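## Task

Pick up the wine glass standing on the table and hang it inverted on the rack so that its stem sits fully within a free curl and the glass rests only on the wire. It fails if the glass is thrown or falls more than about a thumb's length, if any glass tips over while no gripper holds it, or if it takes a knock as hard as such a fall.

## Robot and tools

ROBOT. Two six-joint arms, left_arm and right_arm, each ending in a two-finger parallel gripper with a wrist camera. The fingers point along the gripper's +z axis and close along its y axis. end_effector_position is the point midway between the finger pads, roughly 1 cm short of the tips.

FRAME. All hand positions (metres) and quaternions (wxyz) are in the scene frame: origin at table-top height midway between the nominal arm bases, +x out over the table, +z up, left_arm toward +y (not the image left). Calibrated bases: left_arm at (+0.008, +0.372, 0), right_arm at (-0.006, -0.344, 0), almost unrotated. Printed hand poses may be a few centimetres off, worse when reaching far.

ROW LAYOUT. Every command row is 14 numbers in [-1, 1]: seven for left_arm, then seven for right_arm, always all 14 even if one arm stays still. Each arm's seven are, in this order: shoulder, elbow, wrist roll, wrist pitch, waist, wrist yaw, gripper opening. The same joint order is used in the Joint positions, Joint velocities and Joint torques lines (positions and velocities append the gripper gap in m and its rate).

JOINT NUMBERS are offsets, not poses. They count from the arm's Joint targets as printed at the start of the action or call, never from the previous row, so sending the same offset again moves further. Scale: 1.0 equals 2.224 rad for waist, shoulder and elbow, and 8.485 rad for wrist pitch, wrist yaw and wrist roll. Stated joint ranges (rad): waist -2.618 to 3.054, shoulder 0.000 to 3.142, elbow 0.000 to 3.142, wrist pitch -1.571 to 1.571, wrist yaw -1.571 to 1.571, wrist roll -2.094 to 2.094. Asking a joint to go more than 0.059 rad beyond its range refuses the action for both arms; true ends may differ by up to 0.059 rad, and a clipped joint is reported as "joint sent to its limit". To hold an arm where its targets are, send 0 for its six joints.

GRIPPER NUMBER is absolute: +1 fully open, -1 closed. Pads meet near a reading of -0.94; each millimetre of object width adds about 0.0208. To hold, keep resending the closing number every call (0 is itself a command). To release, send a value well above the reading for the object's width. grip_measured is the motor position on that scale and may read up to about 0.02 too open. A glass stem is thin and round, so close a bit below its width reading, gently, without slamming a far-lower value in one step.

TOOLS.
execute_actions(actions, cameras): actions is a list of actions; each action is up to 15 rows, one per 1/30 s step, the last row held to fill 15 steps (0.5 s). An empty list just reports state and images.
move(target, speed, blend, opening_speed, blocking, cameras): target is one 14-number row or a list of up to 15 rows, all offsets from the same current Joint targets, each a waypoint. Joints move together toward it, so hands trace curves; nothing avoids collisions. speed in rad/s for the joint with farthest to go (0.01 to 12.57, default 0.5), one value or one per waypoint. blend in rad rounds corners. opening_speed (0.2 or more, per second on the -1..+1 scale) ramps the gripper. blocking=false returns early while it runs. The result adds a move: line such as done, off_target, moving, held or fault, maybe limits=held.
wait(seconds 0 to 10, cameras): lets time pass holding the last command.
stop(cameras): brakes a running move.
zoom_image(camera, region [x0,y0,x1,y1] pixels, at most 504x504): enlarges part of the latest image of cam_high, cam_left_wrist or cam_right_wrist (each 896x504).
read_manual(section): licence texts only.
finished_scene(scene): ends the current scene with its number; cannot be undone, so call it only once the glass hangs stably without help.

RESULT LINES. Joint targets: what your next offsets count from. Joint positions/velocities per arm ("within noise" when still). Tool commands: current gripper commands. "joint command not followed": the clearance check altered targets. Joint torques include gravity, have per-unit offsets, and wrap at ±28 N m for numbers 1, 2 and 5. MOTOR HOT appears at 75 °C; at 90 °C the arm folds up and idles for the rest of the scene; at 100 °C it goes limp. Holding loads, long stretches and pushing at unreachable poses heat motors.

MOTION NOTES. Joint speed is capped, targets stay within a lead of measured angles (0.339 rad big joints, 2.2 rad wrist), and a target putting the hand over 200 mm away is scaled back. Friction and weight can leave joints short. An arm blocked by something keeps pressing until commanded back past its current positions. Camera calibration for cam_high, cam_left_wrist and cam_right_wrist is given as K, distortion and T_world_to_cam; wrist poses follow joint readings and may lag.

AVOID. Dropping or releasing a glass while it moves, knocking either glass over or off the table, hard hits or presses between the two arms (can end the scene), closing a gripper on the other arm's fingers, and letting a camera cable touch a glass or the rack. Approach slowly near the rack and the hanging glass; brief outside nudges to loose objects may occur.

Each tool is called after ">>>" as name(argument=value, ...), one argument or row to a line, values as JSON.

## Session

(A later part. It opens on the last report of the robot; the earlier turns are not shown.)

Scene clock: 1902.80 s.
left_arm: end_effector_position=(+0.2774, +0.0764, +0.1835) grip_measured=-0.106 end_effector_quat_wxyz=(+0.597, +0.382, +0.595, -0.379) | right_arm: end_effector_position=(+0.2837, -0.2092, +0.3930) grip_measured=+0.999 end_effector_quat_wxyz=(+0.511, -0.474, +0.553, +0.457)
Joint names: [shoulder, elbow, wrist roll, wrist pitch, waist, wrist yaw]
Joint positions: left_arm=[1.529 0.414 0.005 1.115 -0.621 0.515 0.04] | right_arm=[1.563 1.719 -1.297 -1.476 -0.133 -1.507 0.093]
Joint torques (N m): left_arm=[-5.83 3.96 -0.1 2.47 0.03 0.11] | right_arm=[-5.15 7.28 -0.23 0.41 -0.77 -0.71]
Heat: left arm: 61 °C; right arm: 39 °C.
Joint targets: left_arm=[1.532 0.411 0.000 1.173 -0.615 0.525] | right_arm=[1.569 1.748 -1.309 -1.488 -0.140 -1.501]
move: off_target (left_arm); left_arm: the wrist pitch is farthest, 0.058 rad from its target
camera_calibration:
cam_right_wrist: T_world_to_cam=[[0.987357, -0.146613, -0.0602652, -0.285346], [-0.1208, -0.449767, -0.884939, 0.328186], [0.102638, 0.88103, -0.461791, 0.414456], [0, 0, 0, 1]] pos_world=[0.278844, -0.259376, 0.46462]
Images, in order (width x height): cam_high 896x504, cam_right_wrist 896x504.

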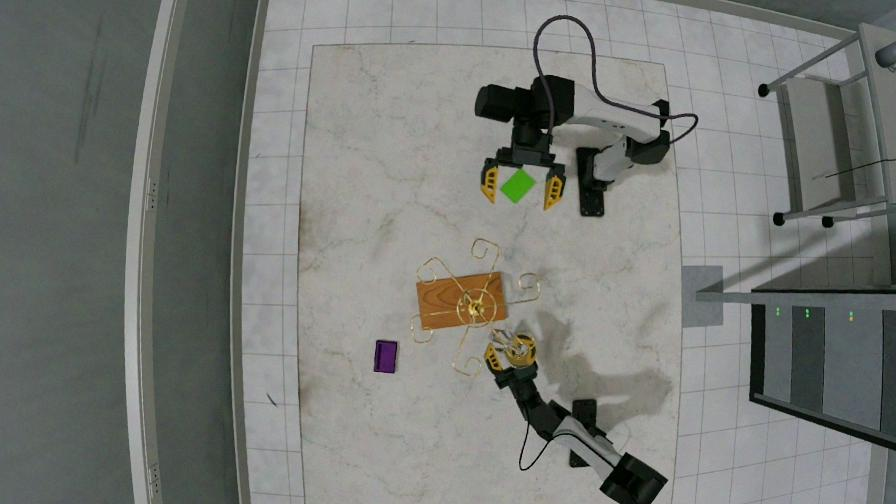

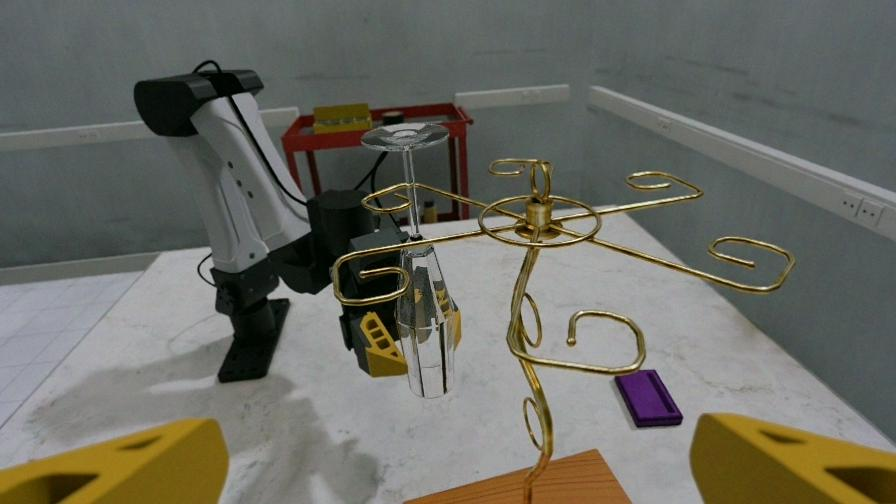

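>>> move(
  target=[0.0558,-0.0157,0,0.0189,0,0,-0.30,0,0,0,0,0,0,1.0],
  speed=0.07,
  cameras=["cam_high","cam_right_wrist"],
)

>>> zoom_image(
  camera="cam_right_wrist",
  region=[350, 120, 480, 250],
)

>>> zoom_image(
  camera="cam_high",
  region=[465, 290, 565, 390],
)

Scene clock: 1927.73 s.
left_arm: end_effector_position=(+0.2775, +0.0764, +0.1601) grip_measured=-0.106 end_effector_quat_wxyz=(+0.597, +0.382, +0.594, -0.379) | right_arm: end_effector_position=(+0.2837, -0.2092, +0.3930) grip_measured=+0.999 end_effector_quat_wxyz=(+0.511, -0.474, +0.553, +0.457)
Joint names: [shoulder, elbow, wrist roll, wrist pitch, waist, wrist yaw]
Joint positions: left_arm=[1.653 0.379 0.005 1.275 -0.621 0.515 0.04] | right_arm=[1.563 1.719 -1.297 -1.476 -0.133 -1.507 0.093]
Joint torques (N m): left_arm=[-6.08 3.37 -0.16 2.49 0.16 0.12] | right_arm=[-5.19 7.39 -0.24 0.37 -0.79 -0.74]
Heat: left arm: 60 °C; right arm: 40 °C.
Joint targets: left_arm=[1.656 0.376 0.000 1.333 -0.615 0.525] | right_arm=[1.569 1.748 -1.309 -1.488 -0.140 -1.501]
move: off_target (left_arm); left_arm: the wrist pitch is farthest, 0.058 rad from its target
camera_calibration:
cam_right_wrist: T_world_to_cam=[[0.987357, -0.146613, -0.0602652, -0.285346], [-0.1208, -0.449767, -0.884939, 0.328186], [0.102638, 0.88103, -0.461791, 0.414456], [0, 0, 0, 1]] pos_world=[0.278844, -0.259376, 0.46462]
Images, in order (width x height): cam_high 896x504, cam_right_wrist 896x504.

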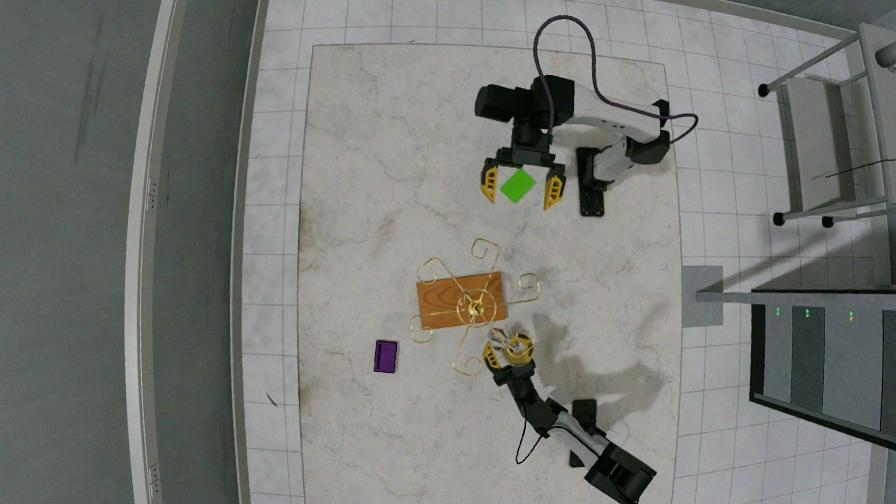

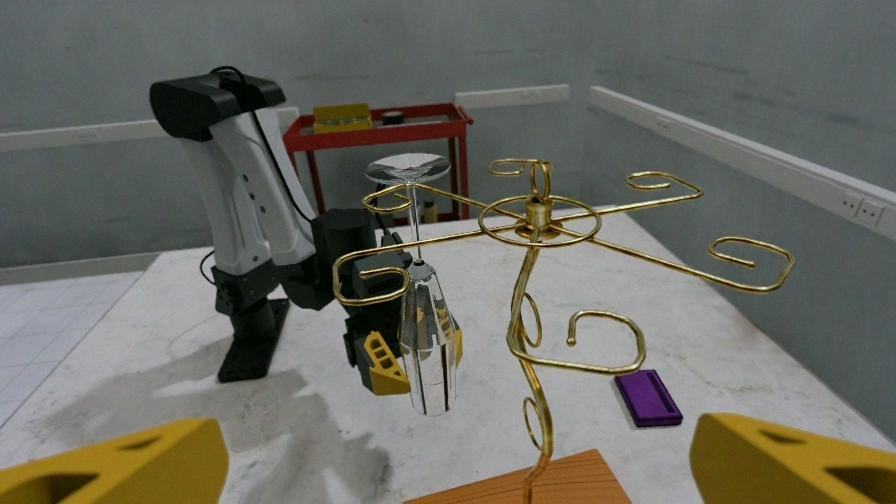

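Scaled by 3.877 from the camera's 896x504 image, which has a finer 1280x720 frame.

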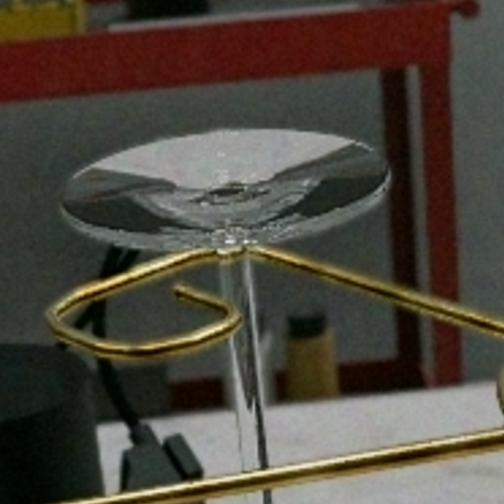

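Scaled by 5.040 from the camera's 896x504 image, which has a finer 1280x720 frame.

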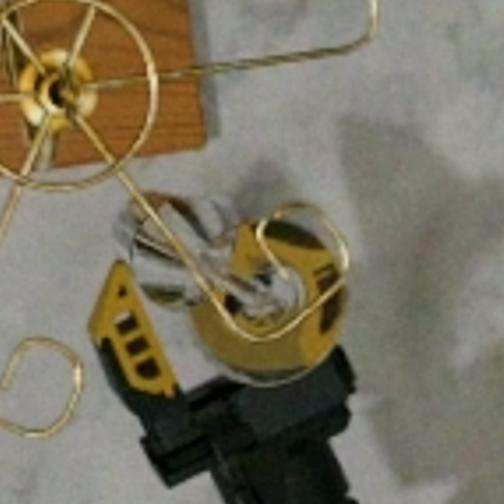

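>>> move(
  target=[0.0207,-0.0040,0,0.0062,0,0,-0.30,0,0,0,0,0,0,1.0],
  speed=0.04,
  cameras=["cam_high","cam_right_wrist"],
)

>>> zoom_image(
  camera="cam_right_wrist",
  region=[350, 120, 480, 250],
)

Scene clock: 1954.17 s.
left_arm: end_effector_position=(+0.2775, +0.0764, +0.1519) grip_measured=-0.106 end_effector_quat_wxyz=(+0.597, +0.382, +0.595, -0.379) | right_arm: end_effector_position=(+0.2837, -0.2092, +0.3930) grip_measured=+0.999 end_effector_quat_wxyz=(+0.511, -0.474, +0.553, +0.457)
Joint names: [shoulder, elbow, wrist roll, wrist pitch, waist, wrist yaw]
Joint positions: left_arm=[1.699 0.37 0.005 1.328 -0.621 0.515 0.04] | right_arm=[1.563 1.719 -1.297 -1.476 -0.133 -1.507 0.093]
Joint torques (N m): left_arm=[-6.39 3.41 -0.15 2.41 -0.08 0.05] | right_arm=[-5.2 7.46 -0.22 0.39 -0.69 -0.74]
Heat: left arm: 63 °C; right arm: 40 °C.
Joint targets: left_arm=[1.702 0.367 0.000 1.386 -0.615 0.525] | right_arm=[1.569 1.748 -1.309 -1.488 -0.140 -1.501]
move: off_target (left_arm); left_arm: the wrist pitch is farthest, 0.057 rad from its target
camera_calibration:
cam_right_wrist: T_world_to_cam=[[0.987357, -0.146613, -0.0602652, -0.285346], [-0.1208, -0.449767, -0.884939, 0.328186], [0.102638, 0.88103, -0.461791, 0.414456], [0, 0, 0, 1]] pos_world=[0.278844, -0.259376, 0.46462]
Images, in order (width x height): cam_high 896x504, cam_right_wrist 896x504.

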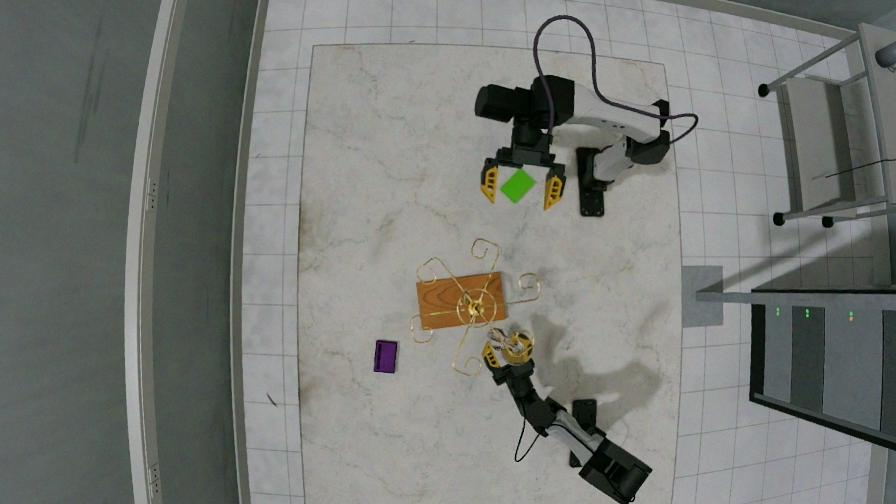

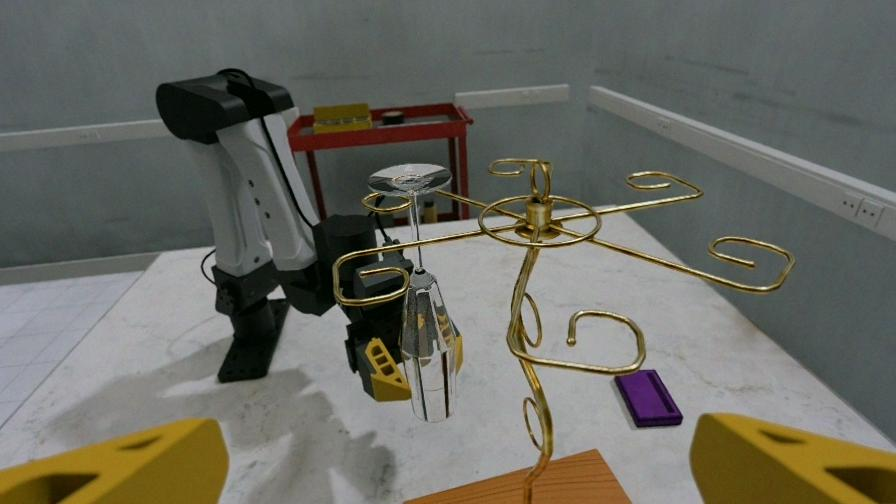

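Scaled by 3.877 from the camera's 896x504 image, which has a finer 1280x720 frame.

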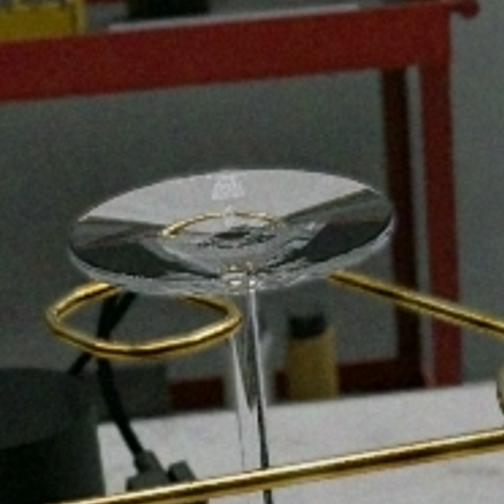

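>>> move(
  target=[0.0078,-0.0015,0,0.00235,0,0,-0.30,0,0,0,0,0,0,1.0],
  speed=0.03,
  cameras=["cam_right_wrist"],
)

>>> zoom_image(
  camera="cam_right_wrist",
  region=[350, 120, 480, 250],
)

Scene clock: 1972.23 s.
left_arm: end_effector_position=(+0.2779, +0.0760, +0.1499) grip_measured=-0.106 end_effector_quat_wxyz=(+0.598, +0.382, +0.594, -0.379) | right_arm: end_effector_position=(+0.2837, -0.2092, +0.3930) grip_measured=+0.999 end_effector_quat_wxyz=(+0.511, -0.474, +0.553, +0.457)
Joint names: [shoulder, elbow, wrist roll, wrist pitch, waist, wrist yaw]
Joint positions: left_arm=[1.716 0.37 0.005 1.348 -0.621 0.516 0.04] | right_arm=[1.563 1.719 -1.297 -1.476 -0.133 -1.507 0.093]
Joint torques (N m): left_arm=[-6.53 2.95 -0.11 2.43 0.09 0.1] | right_arm=[-5.14 7.66 -0.25 0.34 -0.81 -0.68]
Heat: left arm: 64 °C; right arm: 40 °C.
Joint targets: left_arm=[1.719 0.364 0.000 1.406 -0.615 0.525] | right_arm=[1.569 1.748 -1.309 -1.488 -0.140 -1.501]
move: off_target (left_arm); left_arm: the wrist pitch is farthest, 0.058 rad from its target
camera_calibration:
cam_right_wrist: T_world_to_cam=[[0.987357, -0.146613, -0.0602652, -0.285346], [-0.1208, -0.449767, -0.884939, 0.328186], [0.102638, 0.88103, -0.461791, 0.414456], [0, 0, 0, 1]] pos_world=[0.278844, -0.259376, 0.46462]
Images, in order (width x height): cam_right_wrist 896x504.

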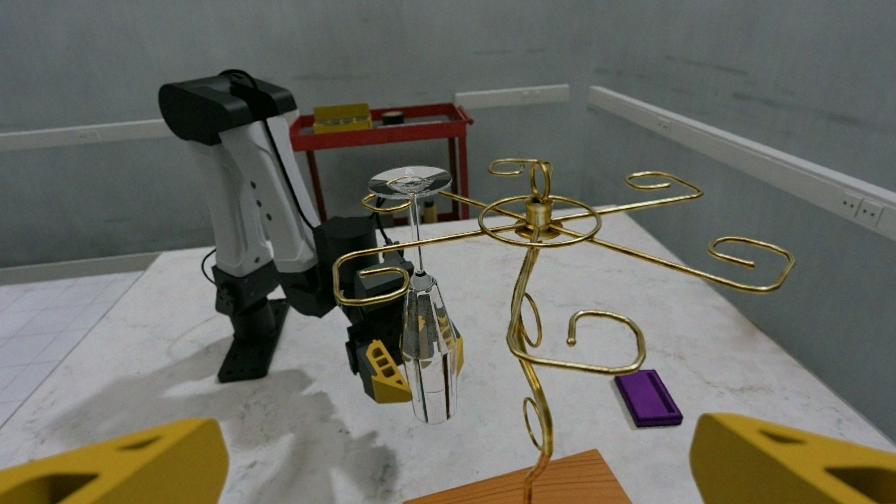

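Scaled by 3.877 from the camera's 896x504 image, which has a finer 1280x720 frame.

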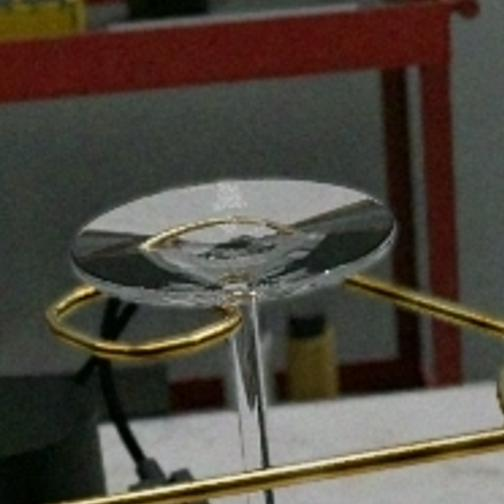

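>>> move(
  target=[0.0070,-0.0014,0,0.0021,0,0,-0.30,0,0,0,0,0,0,1.0],
  speed=0.03,
  cameras=["cam_high","cam_right_wrist"],
)

>>> zoom_image(
  camera="cam_right_wrist",
  region=[350, 120, 480, 250],
)

Scene clock: 1981.30 s.
left_arm: end_effector_position=(+0.2775, +0.0763, +0.1486) grip_measured=-0.106 end_effector_quat_wxyz=(+0.599, +0.381, +0.592, -0.380) | right_arm: end_effector_position=(+0.2837, -0.2092, +0.3930) grip_measured=+0.999 end_effector_quat_wxyz=(+0.511, -0.474, +0.553, +0.457)
Joint names: [shoulder, elbow, wrist roll, wrist pitch, waist, wrist yaw]
Joint positions: left_arm=[1.73 0.366 0.002 1.373 -0.621 0.516 0.04] | right_arm=[1.563 1.719 -1.297 -1.476 -0.133 -1.507 0.093]
Joint torques (N m): left_arm=[-6.3 3.26 -0.11 2.34 0.03 0.13] | right_arm=[-5.15 7.53 -0.25 0.37 -0.77 -0.71]
Heat: left arm: 65 °C; right arm: 40 °C.
Joint targets: left_arm=[1.735 0.360 0.000 1.424 -0.615 0.525] | right_arm=[1.569 1.748 -1.309 -1.488 -0.140 -1.501]
move: off_target (left_arm); left_arm: the wrist pitch is farthest, 0.051 rad from its target
camera_calibration:
cam_right_wrist: T_world_to_cam=[[0.987396, -0.146514, -0.0598581, -0.285521], [-0.120394, -0.449813, -0.884971, 0.328076], [0.102736, 0.881023, -0.461783, 0.414423], [0, 0, 0, 1]] pos_world=[0.278844, -0.259376, 0.46462]
Images, in order (width x height): cam_high 896x504, cam_right_wrist 896x504.

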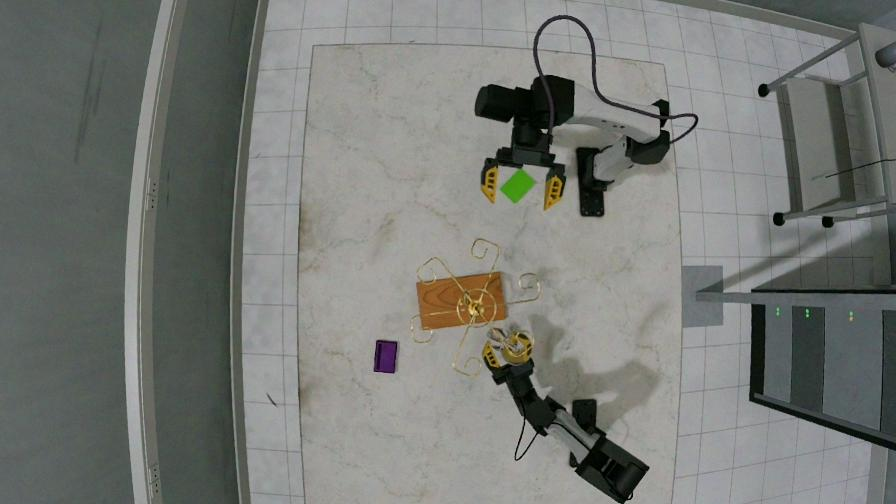

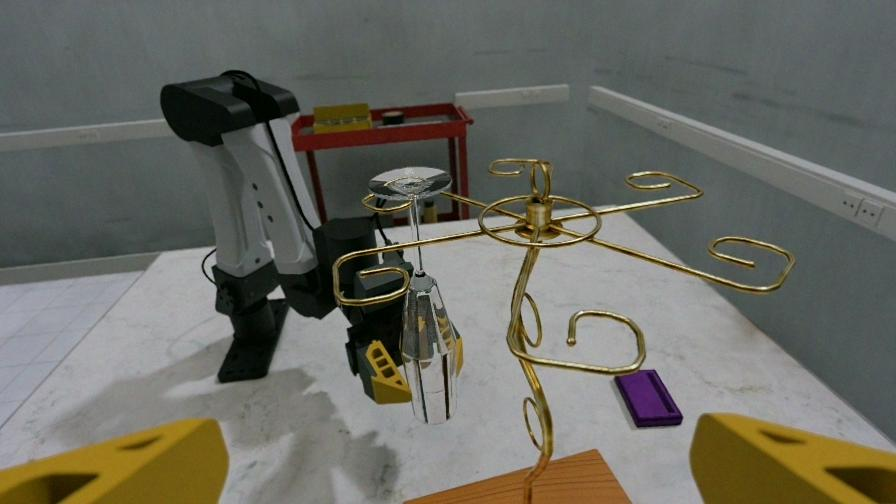

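Scaled by 3.877 from the camera's 896x504 image, which has a finer 1280x720 frame.

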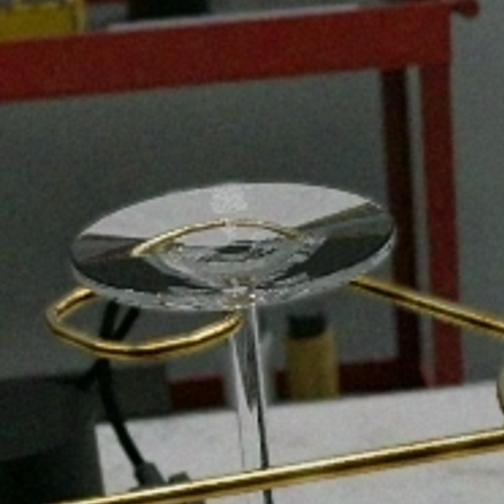

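>>> move(
  target=[0,0,0,0,0,0,1.0,0,0,0,0,0,0,1.0],
  opening_speed=0.4,
  cameras=["all"],
)

>>> zoom_image(
  camera="cam_right_wrist",
  region=[330, 120, 530, 440],
)

>>> zoom_image(
  camera="cam_high",
  region=[465, 290, 565, 390],
)

Scene clock: 2007.07 s.
left_arm: end_effector_position=(+0.2771, +0.0764, +0.1546) grip_measured=+1.000 end_effector_quat_wxyz=(+0.609, +0.381, +0.582, -0.381) | right_arm: end_effector_position=(+0.2837, -0.2092, +0.3930) grip_measured=+0.999 end_effector_quat_wxyz=(+0.511, -0.474, +0.553, +0.457)
Joint names: [shoulder, elbow, wrist roll, wrist pitch, waist, wrist yaw]
Joint positions: left_arm=[1.73 0.365 0.001 1.401 -0.621 0.517 0.093] | right_arm=[1.563 1.719 -1.297 -1.476 -0.133 -1.507 0.093]
Joint torques (N m): left_arm=[-6.39 3.26 -0.1 2.07 -0.05 0.09] | right_arm=[-5.16 7.47 -0.27 0.4 -0.73 -0.66]
Heat: left arm: 64 °C; right arm: 40 °C.
Joint targets: left_arm=[1.735 0.360 0.000 1.424 -0.615 0.525] | right_arm=[1.569 1.748 -1.309 -1.488 -0.140 -1.501]
move: done
camera_calibration:
cam_left_wrist: T_world_to_cam=[[-0.911705, -0.409834, -0.0287981, 0.289673], [-0.132415, 0.359474, -0.923712, 0.192216], [0.388921, -0.83834, -0.382003, 0.0958845], [0, 0, 0, 1]] pos_world=[0.252257, 0.130005, 0.222523]
cam_right_wrist: T_world_to_cam=[[0.987396, -0.146514, -0.0598581, -0.285521], [-0.120394, -0.449813, -0.884971, 0.328076], [0.102736, 0.881023, -0.461783, 0.414423], [0, 0, 0, 1]] pos_world=[0.278844, -0.259376, 0.46462]

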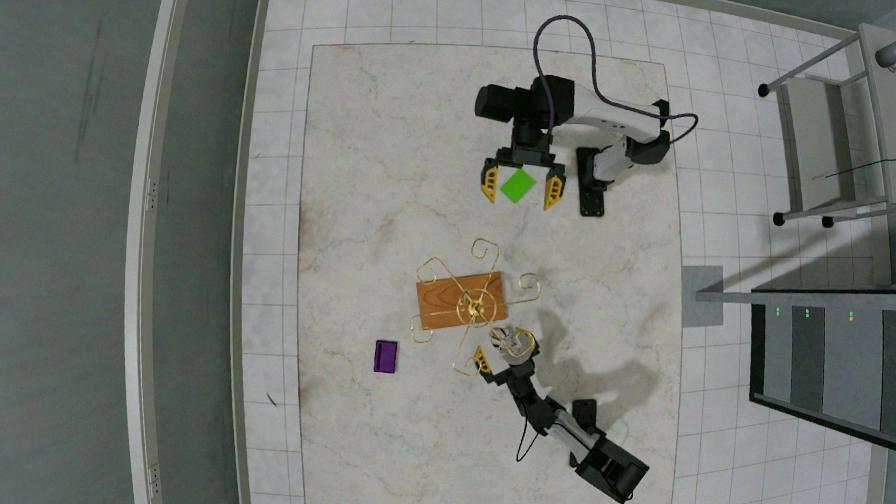

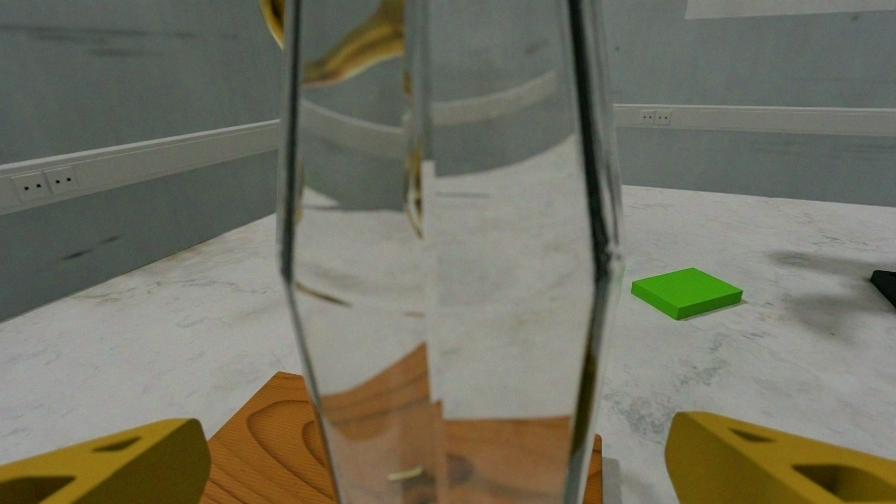

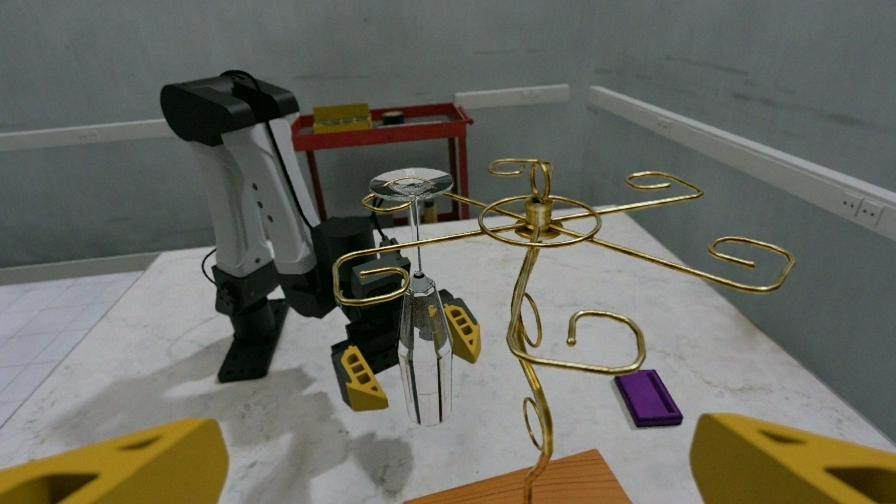

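Scaled by 1.575 from the camera's 896x504 image, which has a finer 1280x720 frame.

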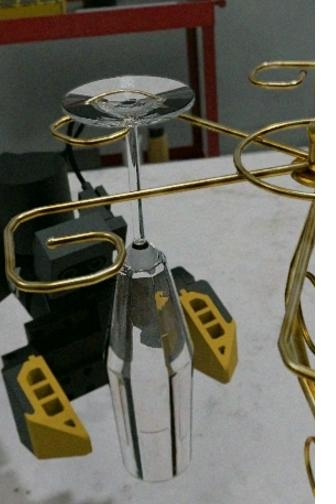

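Scaled by 5.040 from the camera's 896x504 image, which has a finer 1280x720 frame.

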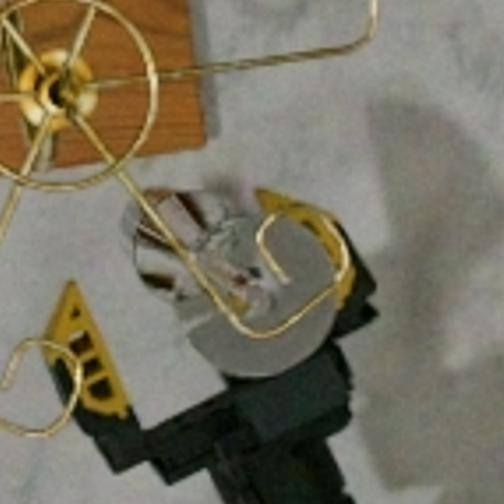

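>>> zoom_image(
  camera="cam_right_wrist",
  region=[350, 140, 480, 270],
)

>>> zoom_image(
  camera="cam_left_wrist",
  region=[196, 0, 696, 504],
)

Scaled by 3.877 from the camera's 896x504 image, which has a finer 1280x720 frame.

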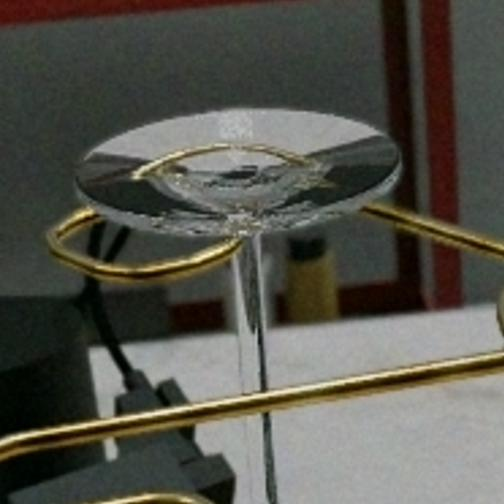

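Scaled by 1.000.

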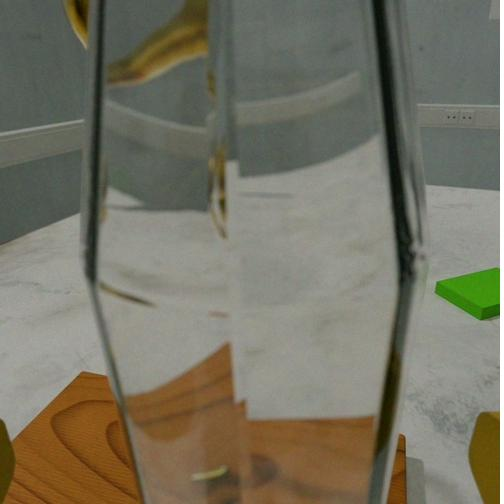

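>>> move(
  target=[
    [-0.0135,-0.0030,0,0,0,0,1.0,0,0,0,0,0,0,1.0],
    [-0.0607,-0.0603,0,0.0024,0.0423,0.0112,1.0,0,0,0,0,0,0,1.0],
    [-0.1147,-0.1133,0,0.0024,0.0998,0.0263,1.0,0,0,0,0,0,0,1.0],
  ],
  speed=[0.1,0.1,0.15],
  cameras=["all"],
)

>>> zoom_image(
  camera="cam_right_wrist",
  region=[330, 120, 530, 440],
)

Scene clock: 2080.57 s.
left_arm: end_effector_position=(+0.2442, +0.1491, +0.1548) grip_measured=+1.000 end_effector_quat_wxyz=(+0.609, +0.383, +0.583, -0.378) | right_arm: end_effector_position=(+0.2837, -0.2092, +0.3930) grip_measured=+0.999 end_effector_quat_wxyz=(+0.511, -0.474, +0.553, +0.457)
Joint names: [shoulder, elbow, wrist roll, wrist pitch, waist, wrist yaw]
Joint positions: left_arm=[1.499 0.116 0.001 1.421 -0.398 0.737 0.093] | right_arm=[1.563 1.719 -1.297 -1.476 -0.133 -1.507 0.093]
Joint torques (N m): left_arm=[-5.85 2.56 -0.09 2.04 -0.1 0.09] | right_arm=[-5.12 7.58 -0.23 0.35 -0.66 -0.71]
Heat: left arm: 56 °C; right arm: 41 °C.
Joint targets: left_arm=[1.480 0.108 0.000 1.444 -0.393 0.748] | right_arm=[1.569 1.748 -1.309 -1.488 -0.140 -1.501]
move: done
camera_calibration:
cam_left_wrist: T_world_to_cam=[[-0.910517, -0.411881, -0.0362208, 0.29064], [-0.128431, 0.365003, -0.922105, 0.159961], [0.393019, -0.834941, -0.38524, 0.168741], [0, 0, 0, 1]] pos_world=[0.218859, 0.202212, 0.223034]
cam_right_wrist: T_world_to_cam=[[0.987396, -0.146514, -0.0598581, -0.285521], [-0.120394, -0.449813, -0.884971, 0.328076], [0.102736, 0.881023, -0.461783, 0.414423], [0, 0, 0, 1]] pos_world=[0.278844, -0.259376, 0.46462]

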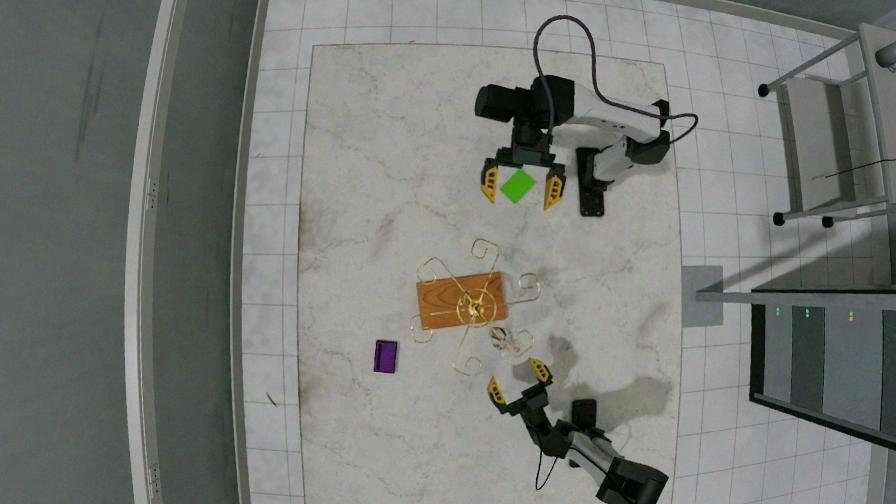

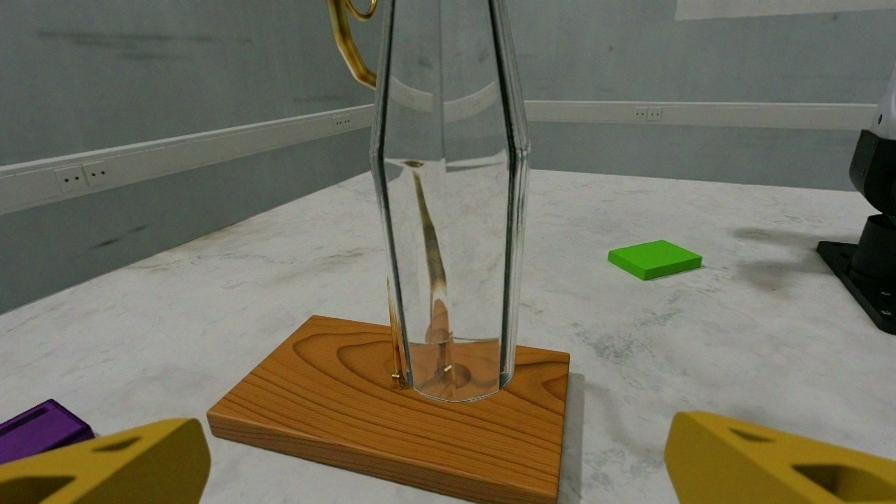

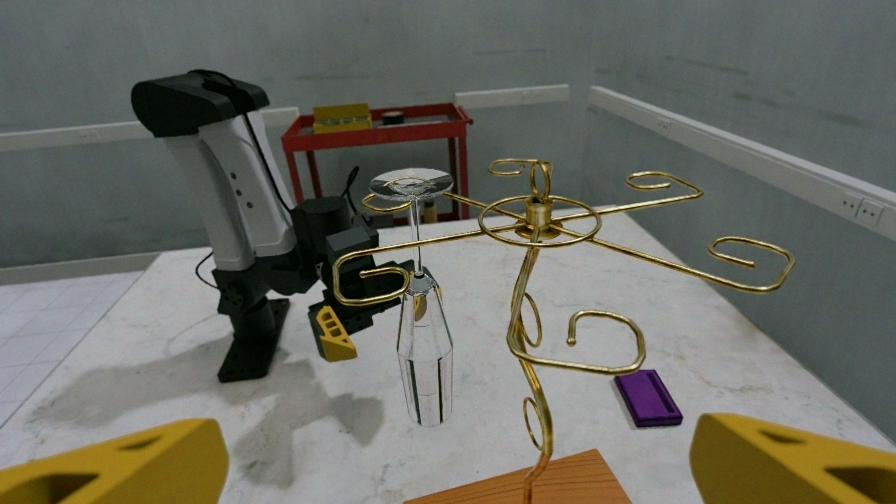

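Scaled by 1.575 from the camera's 896x504 image, which has a finer 1280x720 frame.

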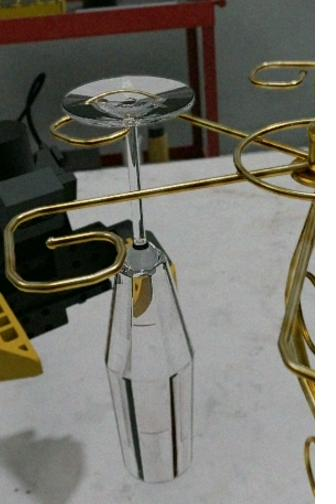

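>>> zoom_image(
  camera="cam_high",
  region=[475, 300, 555, 380],
)

>>> zoom_image(
  camera="cam_right_wrist",
  region=[350, 150, 470, 270],
)

Scaled by 6.300 from the camera's 896x504 image, which has a finer 1280x720 frame.

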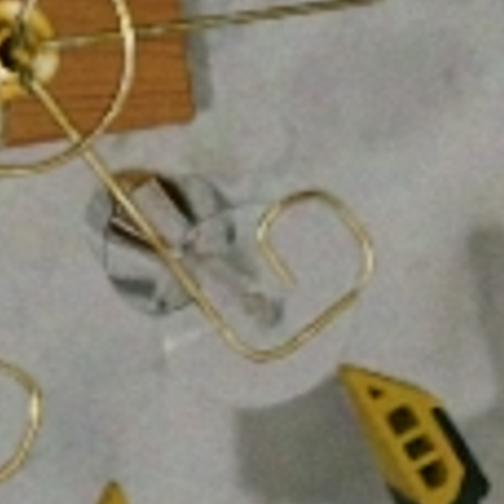

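Scaled by 4.200 from the camera's 896x504 image, which has a finer 1280x720 frame.

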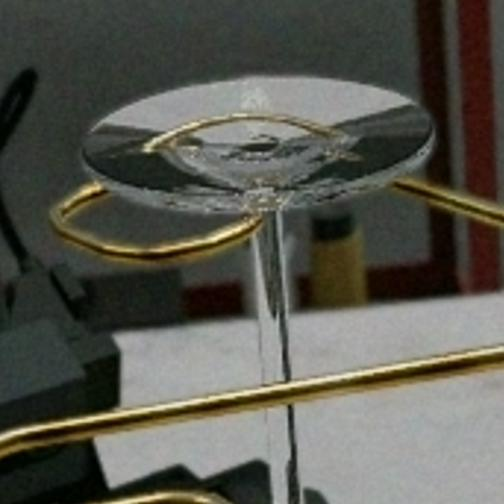

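>>> move(
  target=[-0.2383,0.1538,0,-0.1113,0.1767,-0.0646,1.0,0,0,0,0,-0.17,0,1.0],
  speed=0.5,
  cameras=["all"],
)

>>> zoom_image(
  camera="cam_right_wrist",
  region=[0, 80, 500, 480],
)

Scene clock: 2126.50 s.
left_arm: end_effector_position=(+0.3554, +0.3339, +0.2460) grip_measured=+1.000 end_effector_quat_wxyz=(+0.689, +0.077, +0.716, -0.079) | right_arm: end_effector_position=(+0.3132, -0.3263, +0.3929) grip_measured=+0.999 end_effector_quat_wxyz=(+0.588, -0.361, +0.633, +0.352)
Joint names: [shoulder, elbow, wrist roll, wrist pitch, waist, wrist yaw]
Joint positions: left_arm=[0.96 0.42 0.001 0.5 -0.004 0.215 0.093] | right_arm=[1.563 1.719 -1.297 -1.476 -0.513 -1.507 0.093]
Joint torques (N m): left_arm=[-3.54 8.34 -0.11 1.96 -0.01 -0.15] | right_arm=[-5.15 7.64 -0.21 0.37 -0.64 -0.74]
Heat: left arm: 55 °C; right arm: 41 °C.
Joint targets: left_arm=[0.950 0.450 0.000 0.500 0.000 0.200] | right_arm=[1.569 1.748 -1.309 -1.487 -0.518 -1.501]
move: done
camera_calibration:
cam_left_wrist: T_world_to_cam=[[-0.228925, -0.973443, -0.00172094, 0.408101], [-0.433295, 0.103481, -0.895292, 0.379927], [0.871693, -0.204209, -0.445477, -0.0514813], [0, 0, 0, 1]] pos_world=[0.302921, 0.347434, 0.317914]
cam_right_wrist: T_world_to_cam=[[0.862385, -0.502698, -0.0598936, -0.40891], [-0.278983, -0.373178, -0.88482, 0.353448], [0.422447, 0.779765, -0.462067, 0.381486], [0, 0, 0, 1]] pos_world=[0.290087, -0.371129, 0.464519]

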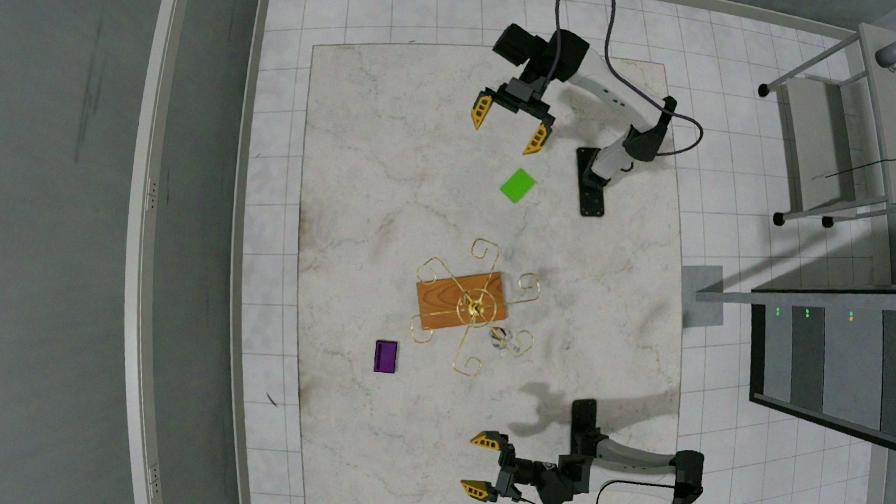

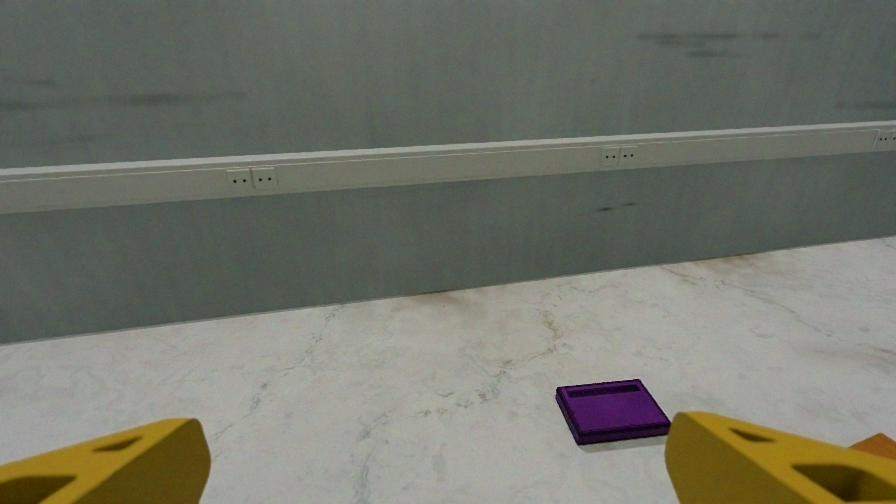

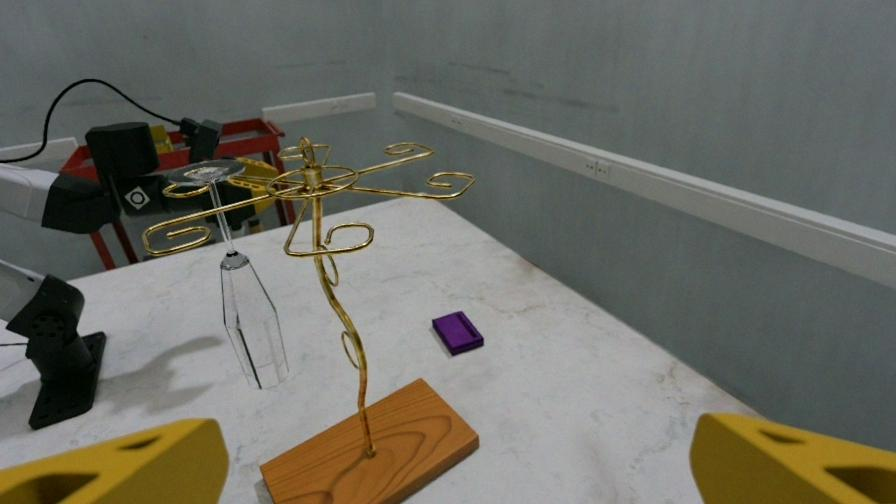

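Scaled by 1.008 from the camera's 896x504 image, which has a finer 1280x720 frame.

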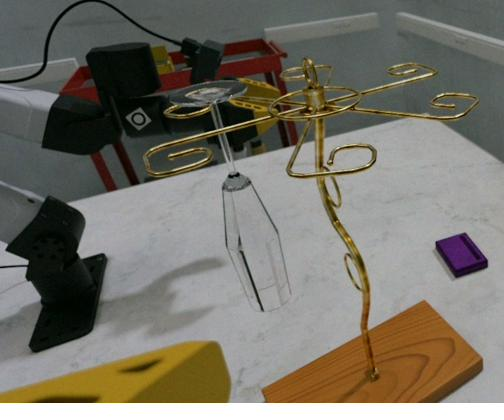

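>>> finished_scene(
  scene=2,
)

The scene is finished: the task was done.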